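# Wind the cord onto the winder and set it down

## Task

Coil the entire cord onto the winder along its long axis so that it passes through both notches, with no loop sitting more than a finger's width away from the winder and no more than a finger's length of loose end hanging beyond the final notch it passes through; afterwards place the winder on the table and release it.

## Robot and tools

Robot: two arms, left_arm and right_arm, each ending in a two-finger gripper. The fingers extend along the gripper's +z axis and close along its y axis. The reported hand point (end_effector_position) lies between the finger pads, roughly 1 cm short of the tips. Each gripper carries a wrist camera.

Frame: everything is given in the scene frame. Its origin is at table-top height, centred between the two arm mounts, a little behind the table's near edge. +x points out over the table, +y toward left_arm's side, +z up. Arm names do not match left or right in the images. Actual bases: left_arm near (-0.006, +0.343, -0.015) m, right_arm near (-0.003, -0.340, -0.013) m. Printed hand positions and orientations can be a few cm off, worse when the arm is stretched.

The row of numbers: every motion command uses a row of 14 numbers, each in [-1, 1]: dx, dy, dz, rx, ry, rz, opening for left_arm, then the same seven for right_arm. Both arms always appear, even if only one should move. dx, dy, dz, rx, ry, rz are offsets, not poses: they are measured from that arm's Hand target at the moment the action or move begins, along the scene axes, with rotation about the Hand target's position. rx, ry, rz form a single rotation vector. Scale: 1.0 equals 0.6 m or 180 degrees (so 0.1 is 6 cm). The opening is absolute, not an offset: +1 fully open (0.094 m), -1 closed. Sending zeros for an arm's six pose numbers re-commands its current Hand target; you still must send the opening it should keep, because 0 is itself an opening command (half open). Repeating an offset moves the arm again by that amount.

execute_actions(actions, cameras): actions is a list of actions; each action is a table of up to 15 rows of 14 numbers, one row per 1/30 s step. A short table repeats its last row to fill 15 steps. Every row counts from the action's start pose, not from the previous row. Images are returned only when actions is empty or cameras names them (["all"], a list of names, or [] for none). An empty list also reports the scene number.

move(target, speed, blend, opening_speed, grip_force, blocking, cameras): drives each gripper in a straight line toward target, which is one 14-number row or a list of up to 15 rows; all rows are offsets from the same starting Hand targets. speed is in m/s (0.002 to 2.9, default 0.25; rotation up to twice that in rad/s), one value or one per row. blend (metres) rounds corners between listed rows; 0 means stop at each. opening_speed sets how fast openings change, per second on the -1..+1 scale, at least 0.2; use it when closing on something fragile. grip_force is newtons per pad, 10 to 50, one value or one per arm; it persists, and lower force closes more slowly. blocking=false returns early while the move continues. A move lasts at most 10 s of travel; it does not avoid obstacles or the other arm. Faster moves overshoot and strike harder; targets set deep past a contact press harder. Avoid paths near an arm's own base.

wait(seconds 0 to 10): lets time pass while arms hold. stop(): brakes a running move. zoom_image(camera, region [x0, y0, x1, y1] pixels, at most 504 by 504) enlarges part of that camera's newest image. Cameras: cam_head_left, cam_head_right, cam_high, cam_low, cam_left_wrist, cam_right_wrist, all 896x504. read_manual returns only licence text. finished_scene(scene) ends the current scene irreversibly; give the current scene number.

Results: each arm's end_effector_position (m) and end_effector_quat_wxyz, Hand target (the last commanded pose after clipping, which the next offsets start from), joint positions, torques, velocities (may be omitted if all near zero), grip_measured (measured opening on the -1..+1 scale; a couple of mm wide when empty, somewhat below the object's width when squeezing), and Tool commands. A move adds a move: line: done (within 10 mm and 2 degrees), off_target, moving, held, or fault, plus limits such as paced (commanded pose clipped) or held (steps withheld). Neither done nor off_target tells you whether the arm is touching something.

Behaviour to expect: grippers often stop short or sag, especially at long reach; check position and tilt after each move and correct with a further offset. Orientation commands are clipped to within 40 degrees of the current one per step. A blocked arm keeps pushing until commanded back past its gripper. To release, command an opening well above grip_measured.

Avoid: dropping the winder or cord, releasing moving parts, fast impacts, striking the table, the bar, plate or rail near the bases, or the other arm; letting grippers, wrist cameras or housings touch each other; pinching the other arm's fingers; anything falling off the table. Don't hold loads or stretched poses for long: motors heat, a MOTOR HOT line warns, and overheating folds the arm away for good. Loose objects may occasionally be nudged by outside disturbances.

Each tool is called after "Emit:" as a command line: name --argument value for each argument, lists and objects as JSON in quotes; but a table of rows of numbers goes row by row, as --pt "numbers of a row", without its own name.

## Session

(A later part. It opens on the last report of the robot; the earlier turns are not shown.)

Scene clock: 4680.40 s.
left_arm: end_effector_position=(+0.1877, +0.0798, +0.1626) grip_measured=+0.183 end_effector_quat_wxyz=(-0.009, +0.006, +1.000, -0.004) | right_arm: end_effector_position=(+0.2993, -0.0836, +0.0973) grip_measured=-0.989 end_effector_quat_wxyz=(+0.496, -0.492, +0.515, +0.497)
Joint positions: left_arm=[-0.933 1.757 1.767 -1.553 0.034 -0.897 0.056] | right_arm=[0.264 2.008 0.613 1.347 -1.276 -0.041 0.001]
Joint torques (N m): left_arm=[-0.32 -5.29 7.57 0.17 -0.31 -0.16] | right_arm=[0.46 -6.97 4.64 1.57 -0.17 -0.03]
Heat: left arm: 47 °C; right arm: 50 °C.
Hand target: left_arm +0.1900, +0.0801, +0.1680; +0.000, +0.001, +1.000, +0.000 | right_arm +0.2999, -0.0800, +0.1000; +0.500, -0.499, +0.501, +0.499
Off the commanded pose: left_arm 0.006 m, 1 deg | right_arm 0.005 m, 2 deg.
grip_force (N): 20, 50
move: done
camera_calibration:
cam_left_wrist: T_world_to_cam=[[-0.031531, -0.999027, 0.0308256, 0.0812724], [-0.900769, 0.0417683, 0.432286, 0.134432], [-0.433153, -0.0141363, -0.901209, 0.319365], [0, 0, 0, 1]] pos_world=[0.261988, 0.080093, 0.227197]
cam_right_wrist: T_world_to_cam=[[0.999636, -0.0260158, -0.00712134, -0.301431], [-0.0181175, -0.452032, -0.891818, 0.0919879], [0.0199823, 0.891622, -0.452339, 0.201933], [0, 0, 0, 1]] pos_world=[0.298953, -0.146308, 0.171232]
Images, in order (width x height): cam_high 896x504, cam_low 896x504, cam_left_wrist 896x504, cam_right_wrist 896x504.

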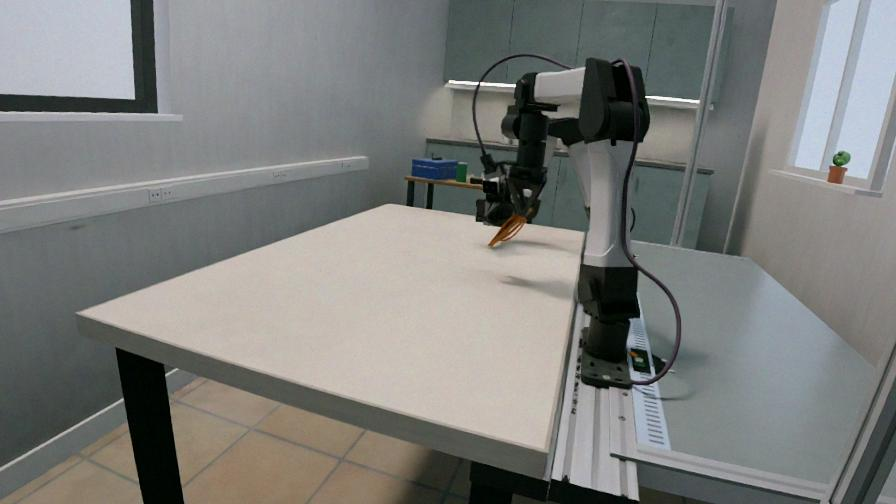

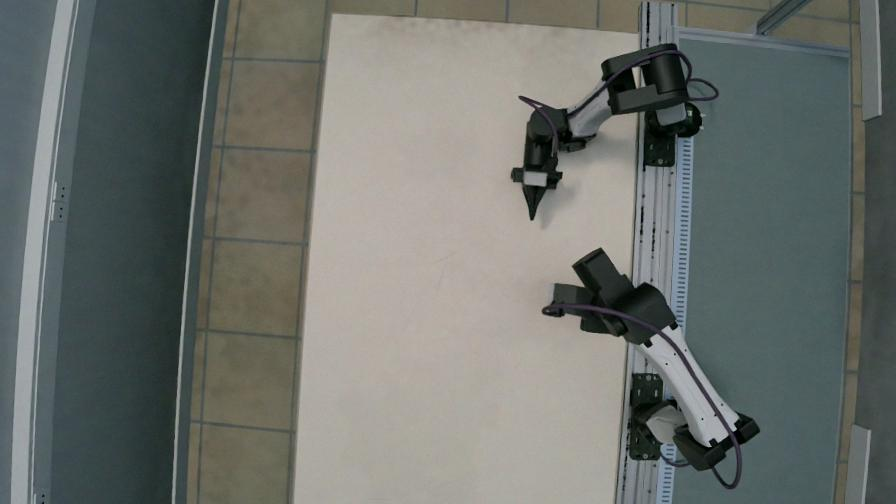

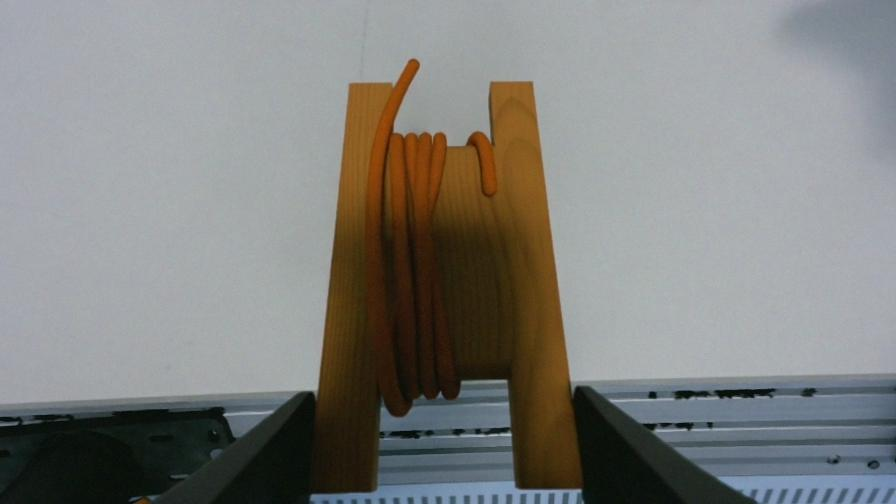

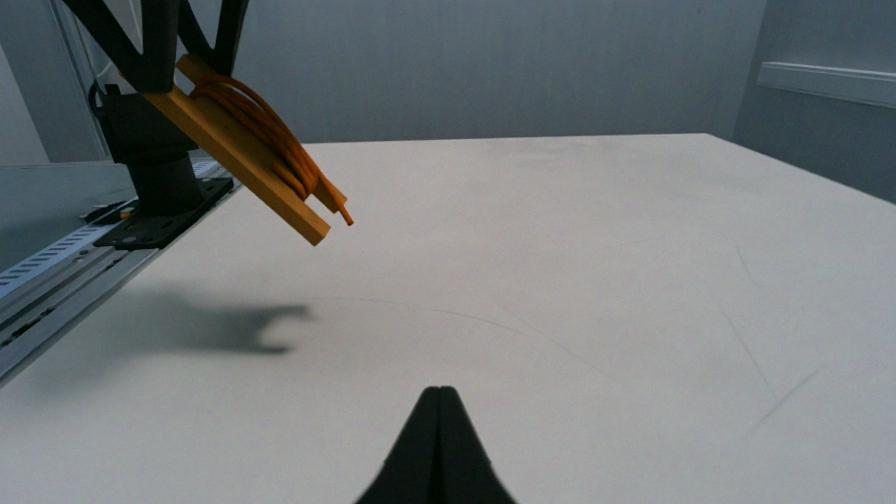

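Emit:
move --target '[0, 0, 0, 0, 0, 0, 0.09, -0.0415, 0.2275, 0.02, 0, 0, 0, -1]' --speed 0.15 --grip_force '[12, 50]' --cameras '["cam_high", "cam_left_wrist", "cam_right_wrist"]'

Emit:
zoom_image --camera "cam_high" --region '[450, 190, 570, 280]'

Scene clock: 4699.30 s.
left_arm: end_effector_position=(+0.1877, +0.0798, +0.1626) grip_measured=+0.183 end_effector_quat_wxyz=(-0.009, +0.006, +1.000, -0.004) | right_arm: end_effector_position=(+0.2698, +0.0525, +0.1120) grip_measured=-0.989 end_effector_quat_wxyz=(+0.497, -0.503, +0.500, +0.500)
Joint positions: left_arm=[-0.933 1.757 1.767 -1.553 0.034 -0.897 0.056] | right_arm=[0.67 2.056 0.794 1.252 -0.899 -0.026 0.001]
Joint torques (N m): left_arm=[-0.34 -5.27 7.56 0.17 -0.32 -0.16] | right_arm=[-0.35 -8.12 5.9 1.57 0.11 -0.03]
Heat: left arm: 49 °C; right arm: 48 °C.
Hand target: left_arm +0.1900, +0.0801, +0.1680; +0.000, +0.001, +1.000, +0.000 | right_arm +0.2749, +0.0566, +0.1119; +0.500, -0.499, +0.501, +0.499
Off the commanded pose: left_arm 0.006 m, 1 deg | right_arm 0.007 m, 1 deg.
grip_force (N): 12, 50
move: done
camera_calibration:
cam_left_wrist: T_world_to_cam=[[-0.031531, -0.999027, 0.0308256, 0.0812724], [-0.900769, 0.0417683, 0.432286, 0.134432], [-0.433153, -0.0141363, -0.901209, 0.319365], [0, 0, 0, 1]] pos_world=[0.261988, 0.080093, 0.227197]
cam_right_wrist: T_world_to_cam=[[0.999872, 0.00272944, 0.0157511, -0.272429], [0.0153214, -0.444727, -0.895535, 0.15705], [0.00456061, 0.895662, -0.444712, 0.090944], [0, 0, 0, 1]] pos_world=[0.269574, -0.0108672, 0.185379]
Images, in order (width x height): cam_high 896x504, cam_left_wrist 896x504, cam_right_wrist 896x504.

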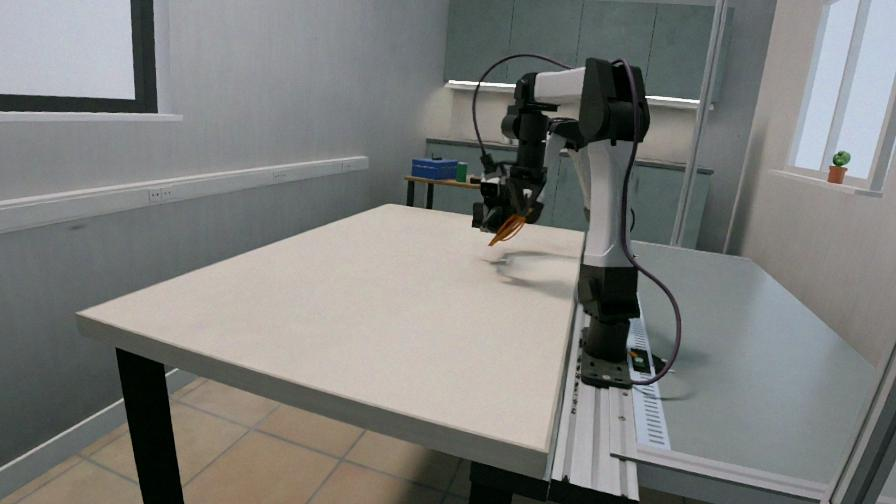

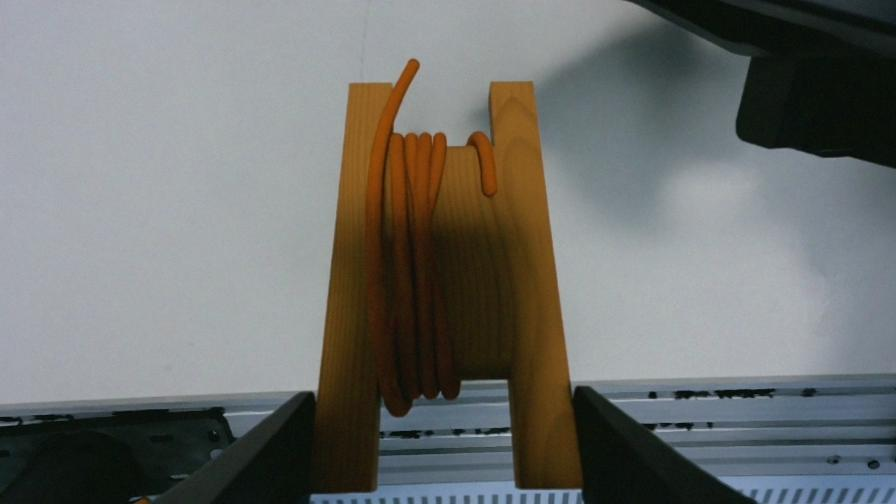

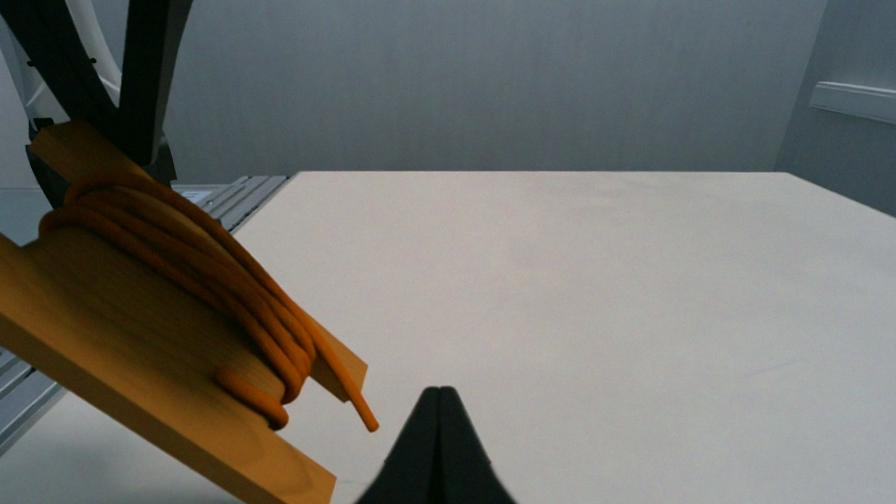

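Scaled by 4.200 from the camera's 896x504 image, which has a finer 1280x720 frame.

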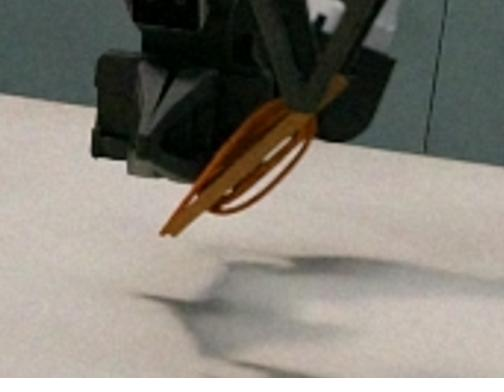

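Emit:
move --pt "0 0 0 0 0 0 0.09 -0.0373 0.0033 -0.0303 0 0 0 -1" --pt "0 0 0 0 0 0 0.09 -0.0715 0.0033 -0.0557 0 0 0 -1" --speed 0.05 --blend '[0.01, 0]' --grip_force '[10, 50]' --cameras '["cam_high", "cam_left_wrist", "cam_right_wrist"]'

Emit:
zoom_image --camera "cam_high" --region '[450, 190, 570, 280]'

Scene clock: 4719.27 s.
left_arm: end_effector_position=(+0.1834, +0.0834, +0.1626) grip_measured=+0.183 end_effector_quat_wxyz=(-0.016, +0.008, +1.000, +0.004) | right_arm: end_effector_position=(+0.2396, +0.0565, +0.0813) grip_measured=-0.989 end_effector_quat_wxyz=(+0.503, -0.497, +0.507, +0.493)
Joint positions: left_arm=[-0.937 1.757 1.767 -1.575 0.035 -0.897 0.056] | right_arm=[0.746 2.135 0.69 1.434 -0.796 -0.026 0.001]
Joint torques (N m): left_arm=[0.08 -5.2 7.57 0.37 -0.32 -0.16] | right_arm=[0.88 -7.98 2.69 2 -0.09 -0.04]
Heat: left arm: 50 °C; right arm: 48 °C.
Hand target: left_arm +0.1901, +0.0801, +0.1680; +0.000, +0.000, +1.000, +0.000 | right_arm +0.2320, +0.0586, +0.0785; +0.500, -0.499, +0.501, +0.499
Off the commanded pose: left_arm 0.009 m, 2 deg | right_arm 0.008 m, 1 deg.
grip_force (N): 10, 50
move: done
camera_calibration:
cam_left_wrist: T_world_to_cam=[[-0.0347543, -0.999296, 0.0141034, 0.0880256], [-0.894465, 0.0373969, 0.445572, 0.127342], [-0.445786, 0.00287051, -0.895135, 0.31749], [0, 0, 0, 1]] pos_world=[0.258495, 0.0822901, 0.226215]
cam_right_wrist: T_world_to_cam=[[0.999582, -0.0242897, 0.015667, -0.240133], [0.00316391, -0.44683, -0.894613, 0.134852], [0.0287303, 0.894289, -0.446566, 0.0682518], [0, 0, 0, 1]] pos_world=[0.237645, -0.0066139, 0.154881]
Images, in order (width x height): cam_high 896x504, cam_left_wrist 896x504, cam_right_wrist 896x504.

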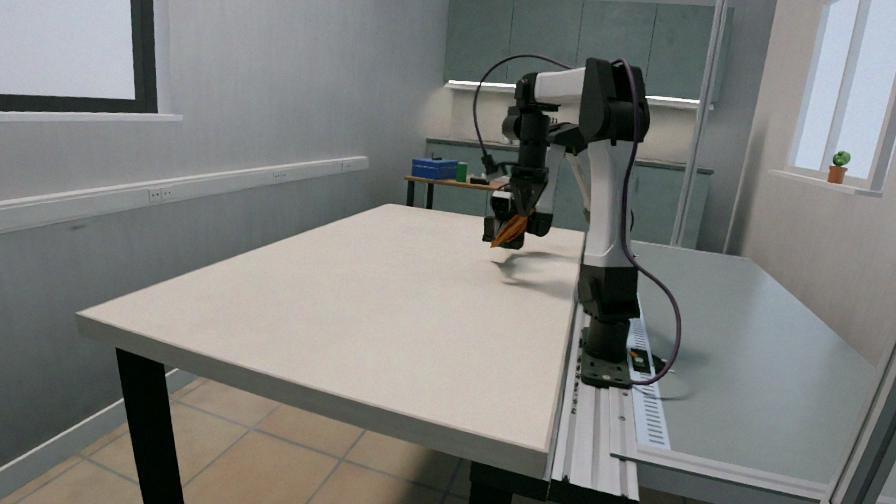

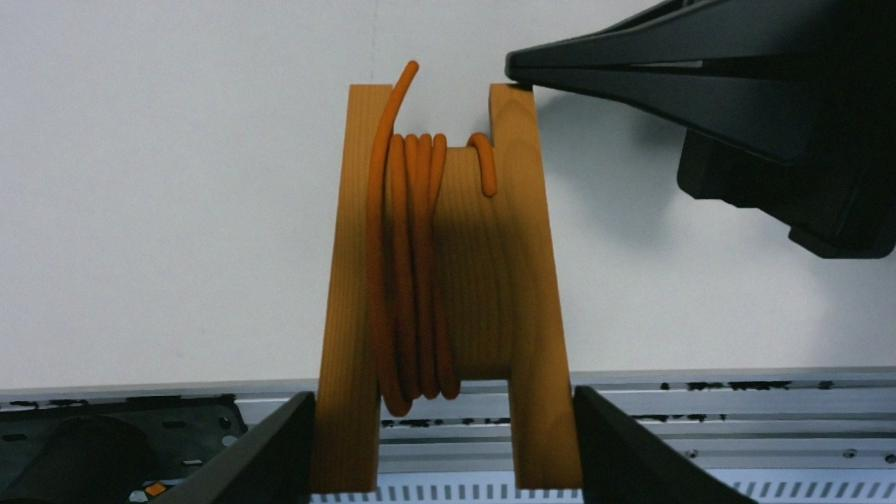

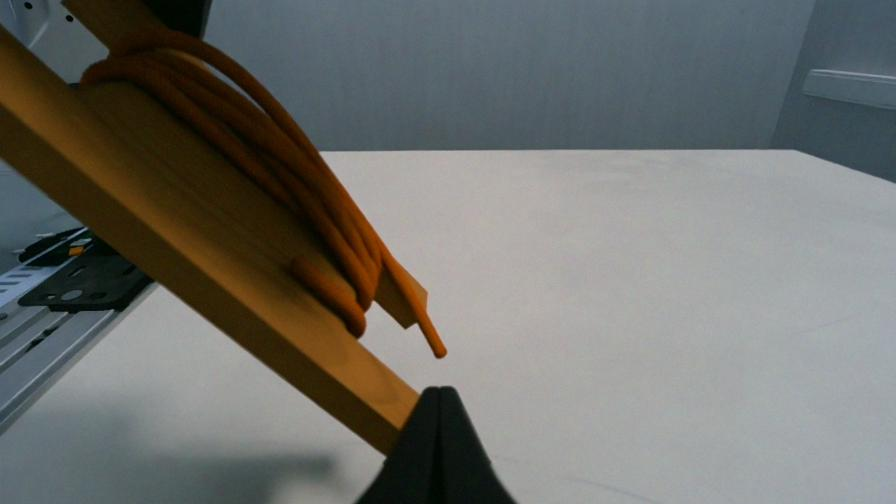

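Scaled by 4.200 from the camera's 896x504 image, which has a finer 1280x720 frame.

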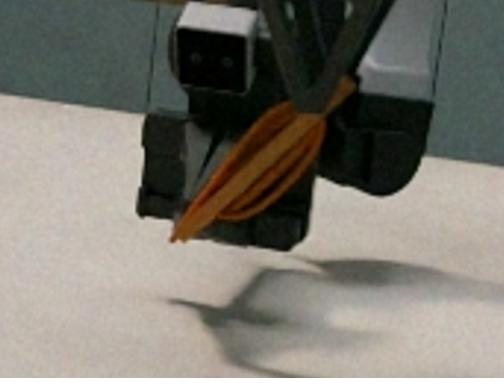

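Emit:
move --target '[0, 0, 0, 0, 0, 0, 0.09, -0.0417, 0, -0.0025, 0, 0, 0, -1]' --speed 0.04 --grip_force '[10, 50]' --cameras '["cam_high", "cam_left_wrist", "cam_right_wrist"]'

Emit:
zoom_image --camera "cam_high" --region '[450, 190, 570, 280]'

Scene clock: 4736.77 s.
left_arm: end_effector_position=(+0.1794, +0.0837, +0.1628) grip_measured=+0.183 end_effector_quat_wxyz=(-0.024, +0.008, +1.000, +0.004) | right_arm: end_effector_position=(+0.2160, +0.0566, +0.0682) grip_measured=-0.989 end_effector_quat_wxyz=(+0.491, -0.495, +0.522, +0.490)
Joint positions: left_arm=[-0.939 1.757 1.767 -1.585 0.047 -0.897 0.056] | right_arm=[0.801 2.135 0.618 1.469 -0.733 -0.026 0.001]
Joint torques (N m): left_arm=[0.31 -5.24 7.57 0.47 -0.44 -0.17] | right_arm=[1.13 -9.51 2.32 2.23 -0.21 -0.01]
Heat: left arm: 50 °C; right arm: 48 °C.
Hand target: left_arm +0.1901, +0.0801, +0.1680; +0.000, +0.000, +1.000, +0.000 | right_arm +0.2071, +0.0585, +0.0770; +0.500, -0.499, +0.501, +0.499
Off the commanded pose: left_arm 0.012 m, 3 deg | right_arm 0.013 m, 3 deg.
joint read past its limit (left arm) — joint 4 (wrist pitch), lower limit.
grip_force (N): 10, 50
move: off_target (left_arm, right_arm)
camera_calibration:
cam_left_wrist: T_world_to_cam=[[-0.0362282, -0.999246, 0.0139895, 0.088538], [-0.886919, 0.0386001, 0.460309, 0.119891], [-0.460502, 0.00426867, -0.887648, 0.317171], [0, 0, 0, 1]] pos_world=[0.255599, 0.0824896, 0.225111]
cam_right_wrist: T_world_to_cam=[[0.999459, -0.0316806, -0.00882236, -0.214209], [-0.022726, -0.471453, -0.881598, 0.129253], [0.0237703, 0.881322, -0.471918, 0.0665344], [0, 0, 0, 1]] pos_world=[0.215449, -0.0044876, 0.143458]
Images, in order (width x height): cam_high 896x504, cam_left_wrist 896x504, cam_right_wrist 896x504.

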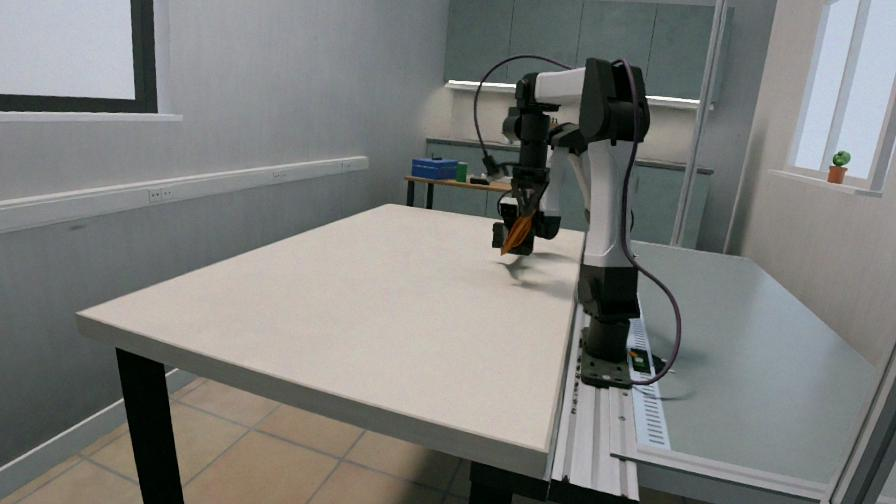

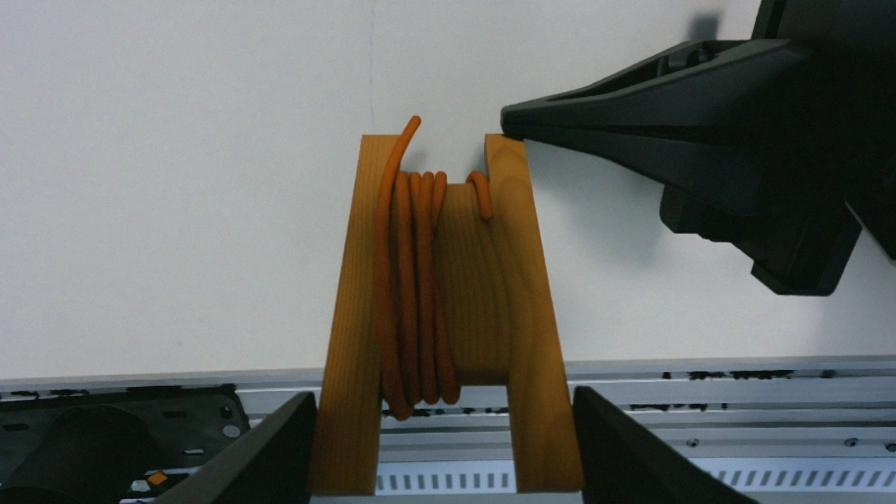

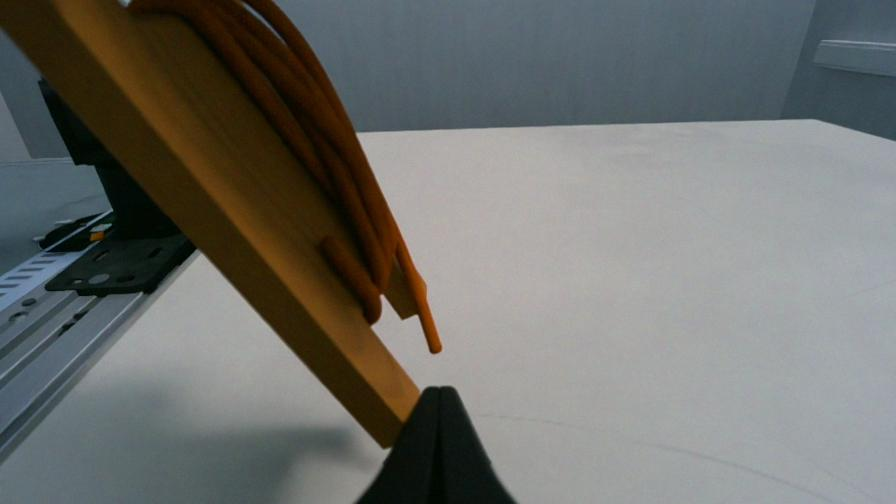

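Scaled by 4.200 from the camera's 896x504 image, which has a finer 1280x720 frame.

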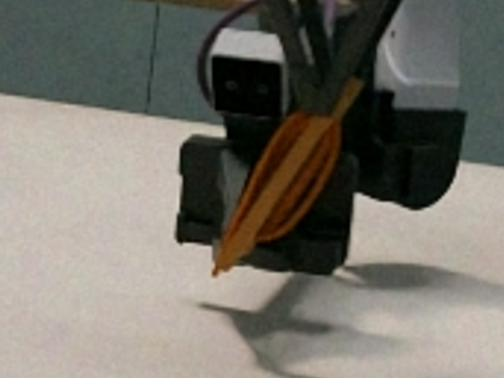

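Emit:
move --target '[0, 0, 0, 0, 0, 0, 0.09, -0.0735, 0, 0.0067, 0, 0, 0, -1]' --speed 0.04 --grip_force '[10, 50]' --cameras '["cam_high", "cam_left_wrist", "cam_right_wrist"]'

Emit:
zoom_image --camera "cam_high" --region '[450, 190, 570, 280]'

Scene clock: 4748.60 s.
left_arm: end_effector_position=(+0.1813, +0.0852, +0.1630) grip_measured=+0.183 end_effector_quat_wxyz=(-0.019, +0.008, +1.000, +0.009) | right_arm: end_effector_position=(+0.1616, +0.0557, +0.0455) grip_measured=-0.989 end_effector_quat_wxyz=(-0.449, +0.509, -0.545, -0.492)
Joint positions: left_arm=[-0.939 1.757 1.769 -1.587 0.033 -0.898 0.056] | right_arm=[0.925 2.112 0.494 1.475 -0.641 -0.026 0.001]
Joint torques (N m): left_arm=[0.31 -5.23 7.47 0.47 -0.31 -0.14] | right_arm=[0.24 -12.89 2.04 2.66 0.05 -0.12]
Heat: left arm: 50 °C; right arm: 51 °C.
Hand target: left_arm +0.1901, +0.0801, +0.1681; +0.000, +0.000, +1.000, +0.000 | right_arm +0.1630, +0.0586, +0.0810; -0.500, +0.499, -0.501, -0.499
Off the commanded pose: left_arm 0.011 m, 2 deg | right_arm 0.036 m, 8 deg.
joint read past its limit (left arm) — joint 4 (wrist pitch), lower limit.
joint sent to its limit (right arm) — joint 4 (wrist pitch), upper limit. The joint targets still meet the commanded pose.
grip_force (N): 10, 50
move: off_target (left_arm, right_arm)
camera_calibration:
cam_left_wrist: T_world_to_cam=[[-0.0360675, -0.999336, 0.00514825, 0.0915311], [-0.891866, 0.0345121, 0.45098, 0.124169], [-0.450859, 0.0116742, -0.892519, 0.316625], [0, 0, 0, 1]] pos_world=[0.256797, 0.0834886, 0.226125]
cam_right_wrist: T_world_to_cam=[[0.998067, 0.000189755, -0.0621485, -0.159213], [-0.0522127, -0.539831, -0.840153, 0.114299], [-0.0337091, 0.841773, -0.538778, 0.0723993], [0, 0, 0, 1]] pos_world=[0.167313, 0.00078868, 0.125141]
Images, in order (width x height): cam_high 896x504, cam_left_wrist 896x504, cam_right_wrist 896x504.

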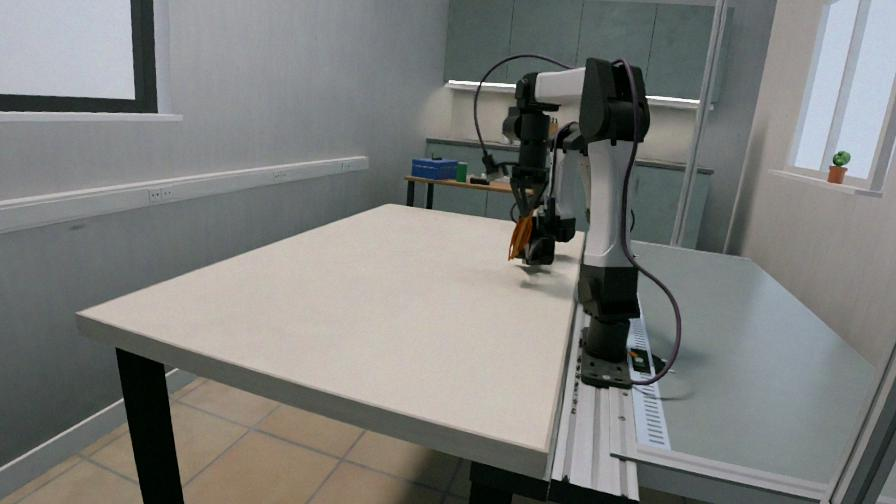

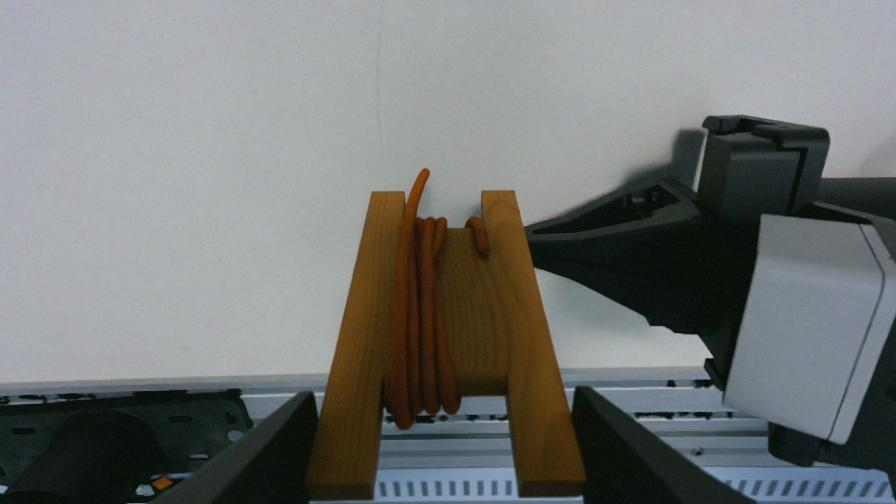

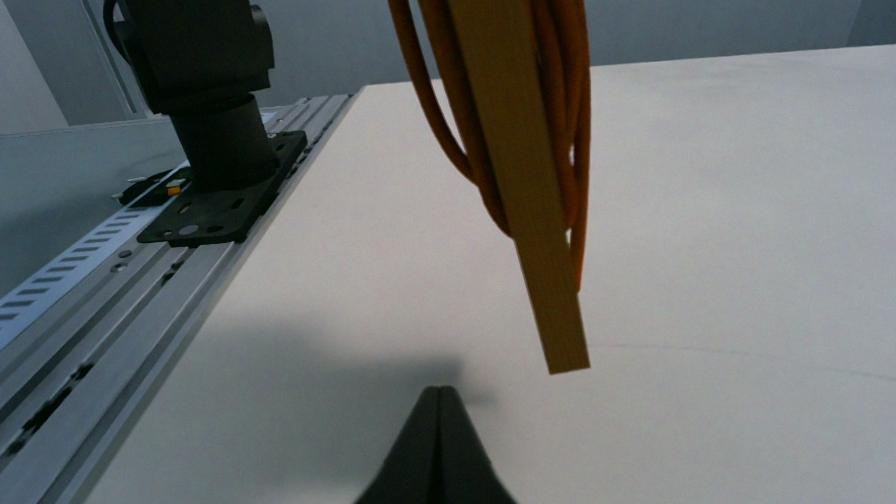

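Scaled by 4.200 from the camera's 896x504 image, which has a finer 1280x720 frame.

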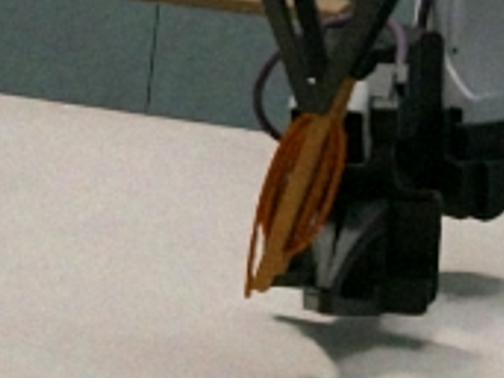

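Emit:
move --pt "0 0 0 0 0 0 0.09 0 -0.1977 0 0 0 0 -1" --pt "0 0 0 0 0 0 0.09 0.1783 -0.1977 0.0483 -0.1389 0 0 -1" --pt "0 0 0 0 0 0 0.09 0.1533 -0.0068 0.0067 -0.1389 0 0 -1" --speed 0.12 --blend '[0.03, 0.03, 0]' --grip_force '[10, 50]' --cameras '["cam_high", "cam_left_wrist", "cam_right_wrist"]'

Emit:
zoom_image --camera "cam_high" --region '[450, 190, 570, 280]'

Scene clock: 4792.53 s.
left_arm: end_effector_position=(+0.1813, +0.0852, +0.1630) grip_measured=+0.183 end_effector_quat_wxyz=(-0.019, +0.008, +1.000, +0.009) | right_arm: end_effector_position=(+0.2474, +0.0463, +0.0786) grip_measured=-0.989 end_effector_quat_wxyz=(-0.366, +0.597, -0.604, -0.381)
Joint positions: left_arm=[-0.939 1.757 1.769 -1.587 0.033 -0.898 0.056] | right_arm=[0.738 1.799 0.905 0.262 -0.723 -0.447 0.001]
Joint torques (N m): left_arm=[0.24 -5.2 7.49 0.48 -0.31 -0.14] | right_arm=[-0.18 -7.51 7.39 1.79 -0.23 -0.03]
Heat: left arm: 50 °C; right arm: 58 °C.
Hand target: left_arm +0.1901, +0.0801, +0.1681; +0.000, +0.000, +1.000, +0.000 | right_arm +0.2549, +0.0545, +0.0850; -0.380, +0.596, -0.597, -0.379
Off the commanded pose: left_arm 0.011 m, 2 deg | right_arm 0.013 m, 2 deg.
joint read past its limit (left arm) — joint 4 (wrist pitch), lower limit.
grip_force (N): 10, 50
move: off_target (left_arm, right_arm)
camera_calibration:
cam_left_wrist: T_world_to_cam=[[-0.0360675, -0.999336, 0.00514825, 0.0915311], [-0.891866, 0.0345121, 0.45098, 0.124169], [-0.450859, 0.0116742, -0.892519, 0.316625], [0, 0, 0, 1]] pos_world=[0.256797, 0.0834886, 0.226125]
cam_right_wrist: T_world_to_cam=[[0.999957, 0.00716452, -0.0059284, -0.248009], [0.0020521, -0.791805, -0.610771, 0.121784], [-0.00907001, 0.610732, -0.791785, 0.12558], [0, 0, 0, 1]] pos_world=[0.248887, 0.0215104, 0.172344]
Images, in order (width x height): cam_high 896x504, cam_left_wrist 896x504, cam_right_wrist 896x504.

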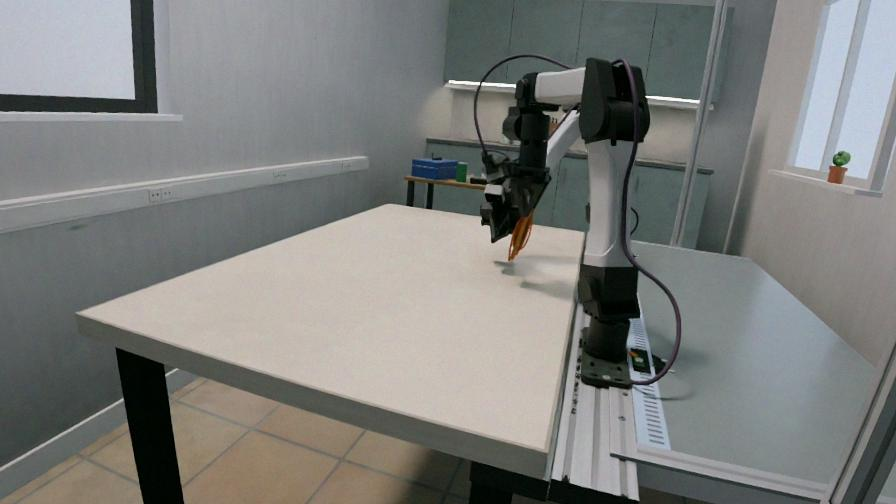

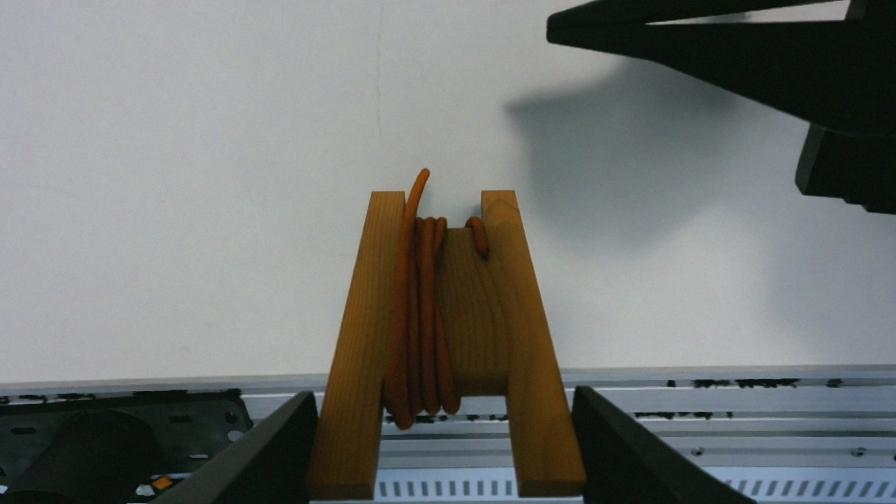

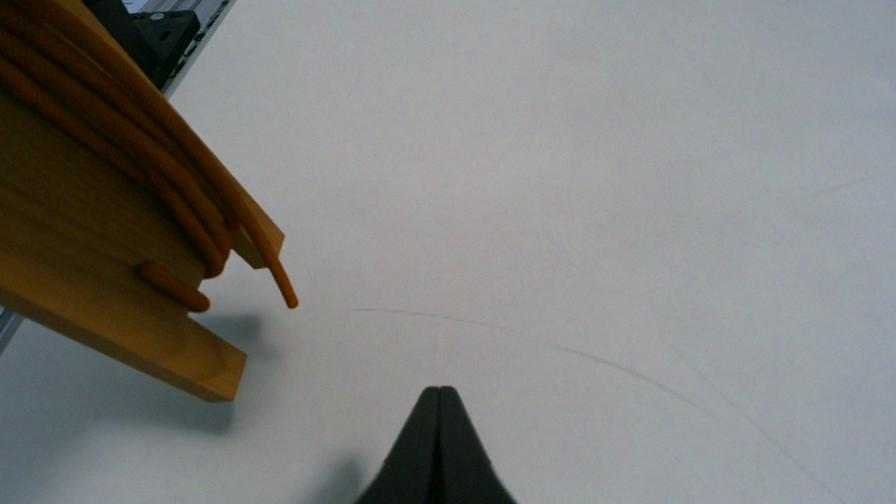

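Scaled by 4.200 from the camera's 896x504 image, which has a finer 1280x720 frame.

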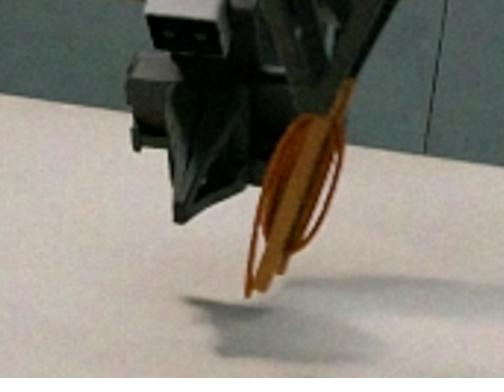

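Emit:
move --pt "0 0 0 0 0 0 0.09 -0.04 0.0167 0.0025 0 0 0 -1" --pt "0 0 0 0 0 0 0.09 -0.1617 0.0167 0.0033 0 0 0 -1" --speed 0.05 --blend '[0.01, 0]' --grip_force '[10, 50]' --cameras '["cam_high", "cam_left_wrist", "cam_right_wrist"]'

Emit:
zoom_image --camera "cam_high" --region '[450, 190, 570, 280]'

Scene clock: 4804.53 s.
left_arm: end_effector_position=(+0.1785, +0.0907, +0.1633) grip_measured=+0.183 end_effector_quat_wxyz=(-0.023, +0.008, +0.999, +0.020) | right_arm: end_effector_position=(+0.1594, +0.0578, +0.0619) grip_measured=-0.989 end_effector_quat_wxyz=(-0.348, +0.598, -0.620, -0.370)
Joint positions: left_arm=[-0.939 1.757 1.769 -1.611 0.027 -0.898 0.056] | right_arm=[0.983 1.679 0.685 0.409 -0.5 -0.281 0.001]
Joint torques (N m): left_arm=[0.23 -5.19 7.43 0.69 -0.22 -0.15] | right_arm=[0.72 -12.15 4.88 2.03 -0.13 0.02]
Heat: left arm: 50 °C; right arm: 55 °C.
Hand target: left_arm +0.1901, +0.0801, +0.1681; +0.000, +0.000, +1.000, +0.000 | right_arm +0.1580, +0.0645, +0.0871; -0.380, +0.596, -0.597, -0.379
Off the commanded pose: left_arm 0.016 m, 4 deg | right_arm 0.026 m, 5 deg.
joint read past its limit (left arm) — joint 4 (wrist pitch), lower limit.
grip_force (N): 10, 50
move: off_target (left_arm, right_arm)
camera_calibration:
cam_left_wrist: T_world_to_cam=[[-0.0360781, -0.999191, -0.0177902, 0.100614], [-0.887456, 0.0238486, 0.460276, 0.119996], [-0.459479, 0.0323939, -0.887598, 0.314437], [0, 0, 0, 1]] pos_world=[0.254598, 0.0874854, 0.225652]
cam_right_wrist: T_world_to_cam=[[0.999634, -0.00750279, -0.0259982, -0.157982], [-0.0210314, -0.819966, -0.572026, 0.123737], [-0.0170258, 0.572364, -0.819823, 0.109713], [0, 0, 0, 1]] pos_world=[0.162395, 0.0374791, 0.156618]
Images, in order (width x height): cam_high 896x504, cam_left_wrist 896x504, cam_right_wrist 896x504.

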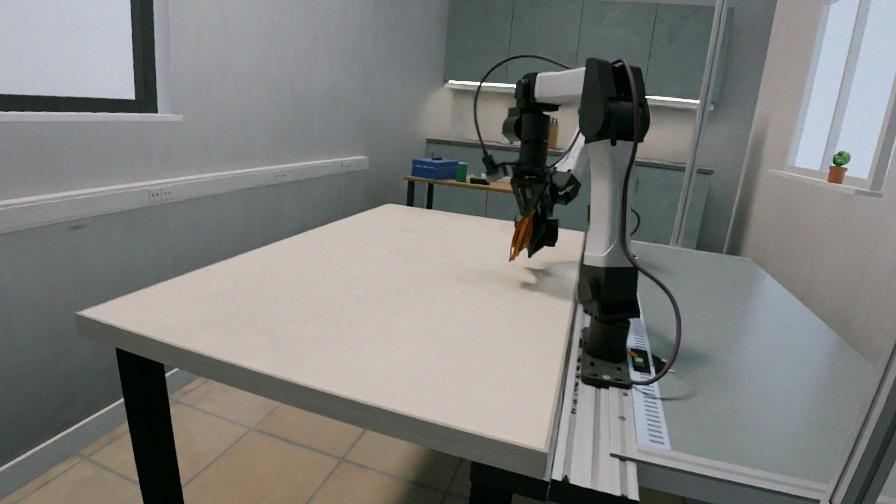

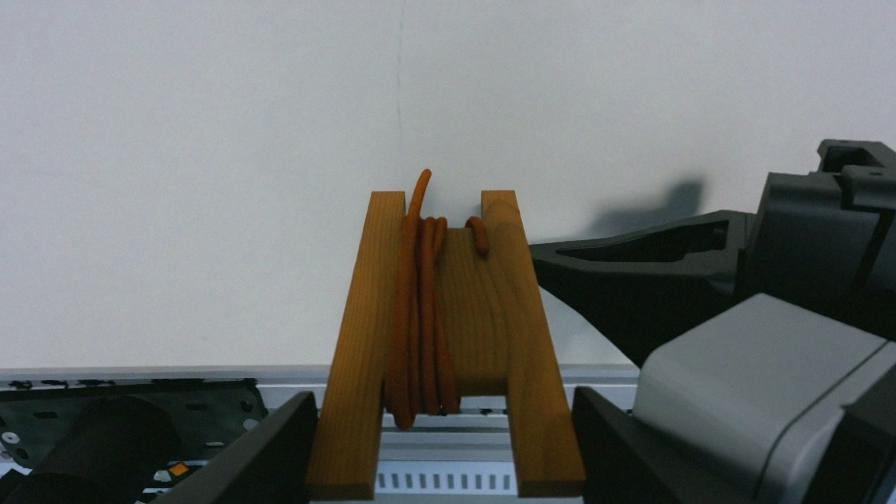

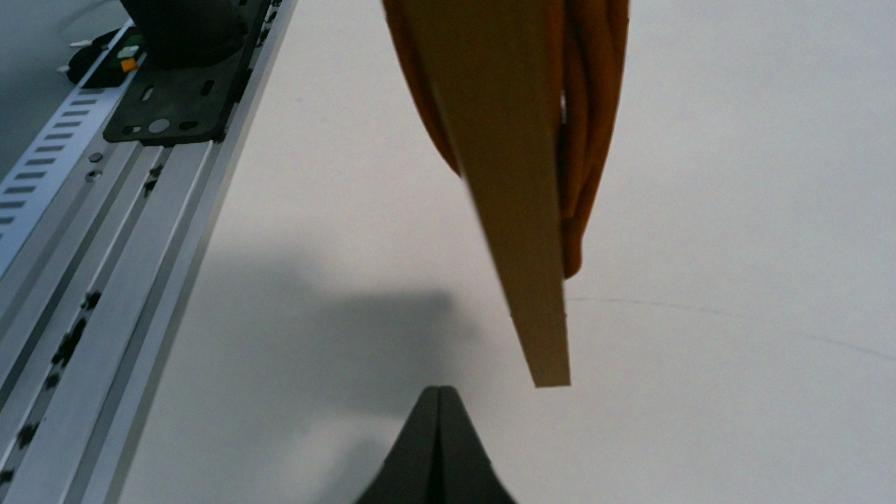

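Scaled by 4.200 from the camera's 896x504 image, which has a finer 1280x720 frame.

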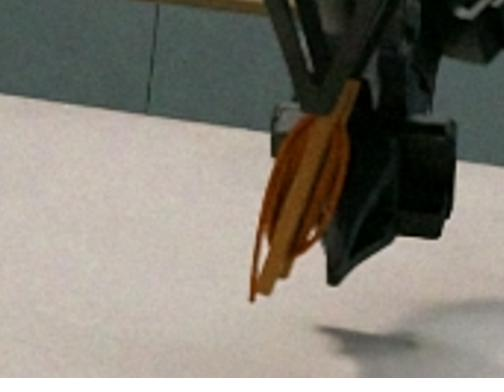

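Emit:
move --pt "0 0 0 0 0 0 0.09 0 -0.15 0 0 0 0 -1" --pt "0 0 0 0 0 0 0.09 0.145 -0.12 0.01 0 0 0 -1" --pt "0 0 0 0 0 0 0.09 0.145 0.0125 0.0 0 0 0 -1" --speed 0.14 --blend '[0.03, 0.03, 0]' --grip_force '[10, 50]' --cameras '["cam_left_wrist"]'

Scene clock: 4818.13 s.
left_arm: end_effector_position=(+0.1819, +0.0862, +0.1630) grip_measured=+0.183 end_effector_quat_wxyz=(-0.016, +0.008, +1.000, +0.011) | right_arm: end_effector_position=(+0.2378, +0.0634, +0.0803) grip_measured=-0.989 end_effector_quat_wxyz=(-0.365, +0.598, -0.604, -0.380)
Joint positions: left_arm=[-0.939 1.757 1.769 -1.588 0.027 -0.898 0.056] | right_arm=[0.793 1.812 0.923 0.283 -0.677 -0.407 0.001]
Joint torques (N m): left_arm=[0.29 -5.2 7.46 0.49 -0.24 -0.15] | right_arm=[-0.06 -7.57 7.38 1.8 -0.14 0.08]
Heat: left arm: 50 °C; right arm: 53 °C.
Hand target: left_arm +0.1901, +0.0800, +0.1681; +0.000, +0.000, +1.000, +0.000 | right_arm +0.2450, +0.0721, +0.0871; -0.380, +0.596, -0.597, -0.379
Off the commanded pose: left_arm 0.011 m, 2 deg | right_arm 0.013 m, 2 deg.
joint read past its limit (left arm) — joint 4 (wrist pitch), lower limit.
grip_force (N): 10, 50
move: off_target (left_arm, right_arm)
camera_calibration:
cam_left_wrist: T_world_to_cam=[[-0.0363216, -0.99934, -0.000144303, 0.0934069], [-0.893766, 0.0324198, 0.447361, 0.12585], [-0.447061, 0.0163778, -0.894353, 0.316116], [0, 0, 0, 1]] pos_world=[0.257197, 0.0840879, 0.226433]
Images, in order (width x height): cam_left_wrist 896x504.

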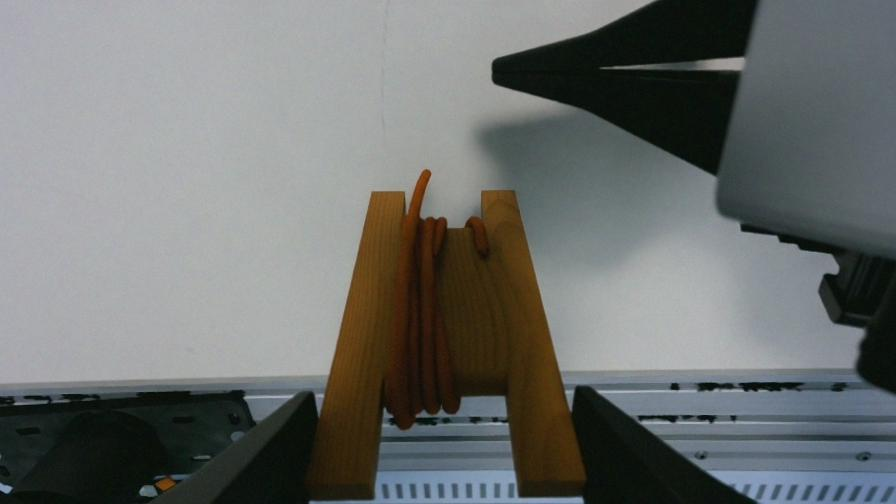

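Emit:
move --target '[0, 0, 0, 0, 0, 0, 0.09, -0.155, 0.005, 0.0033, 0, 0, 0, -1]' --speed 0.05 --grip_force '[10, 50]' --cameras '["cam_high", "cam_left_wrist"]'

Emit:
zoom_image --camera "cam_high" --region '[450, 190, 570, 280]'

Scene clock: 4827.77 s.
left_arm: end_effector_position=(+0.1685, +0.0840, +0.1635) grip_measured=+0.183 end_effector_quat_wxyz=(-0.042, +0.015, +0.999, +0.008) | right_arm: end_effector_position=(+0.1809, +0.0602, +0.0600) grip_measured=-0.989 end_effector_quat_wxyz=(+0.358, -0.557, +0.663, +0.349)
Joint positions: left_arm=[-0.953 1.757 1.769 -1.613 0.071 -0.896 0.056] | right_arm=[0.977 1.7 0.709 0.418 -0.408 -0.198 0.001]
Joint torques (N m): left_arm=[1.68 -5.26 7.41 0.71 -0.69 -0.18] | right_arm=[4.22 -12.92 4.53 2.02 -0.86 -0.74]
Heat: left arm: 50 °C; right arm: 53 °C.
Hand target: left_arm +0.1901, +0.0800, +0.1681; +0.000, +0.000, +1.000, +0.000 | right_arm +0.1519, +0.0750, +0.0889; +0.380, -0.596, +0.598, +0.379
Off the commanded pose: left_arm 0.022 m, 5 deg | right_arm 0.044 m, 10 deg.
joint read past its limit (left arm) — joint 4 (wrist pitch), lower limit.
grip_force (N): 10, 50
move: off_target (left_arm, right_arm)
camera_calibration:
cam_left_wrist: T_world_to_cam=[[-0.0494225, -0.998738, 0.0089261, 0.091389], [-0.869295, 0.0474143, 0.492015, 0.100933], [-0.491817, 0.0165572, -0.870541, 0.314269], [0, 0, 0, 1]] pos_world=[0.24682, 0.0812846, 0.223108]
Images, in order (width x height): cam_high 896x504, cam_left_wrist 896x504.

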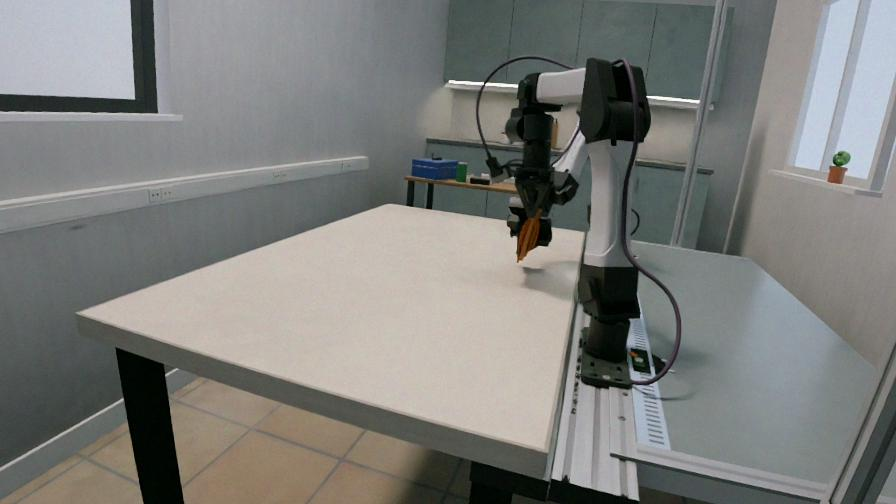

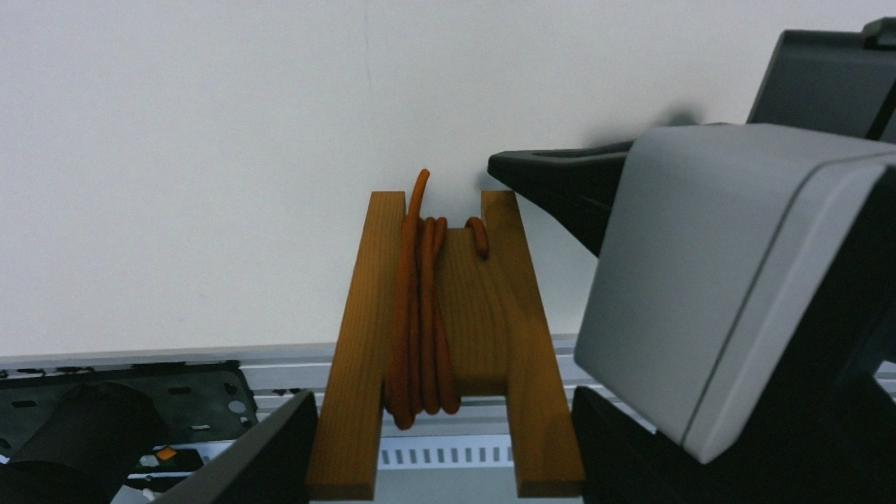

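Scaled by 4.200 from the camera's 896x504 image, which has a finer 1280x720 frame.

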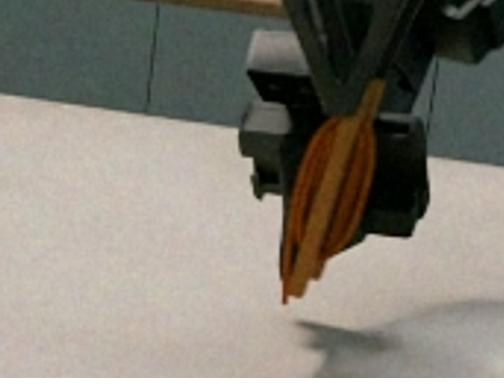

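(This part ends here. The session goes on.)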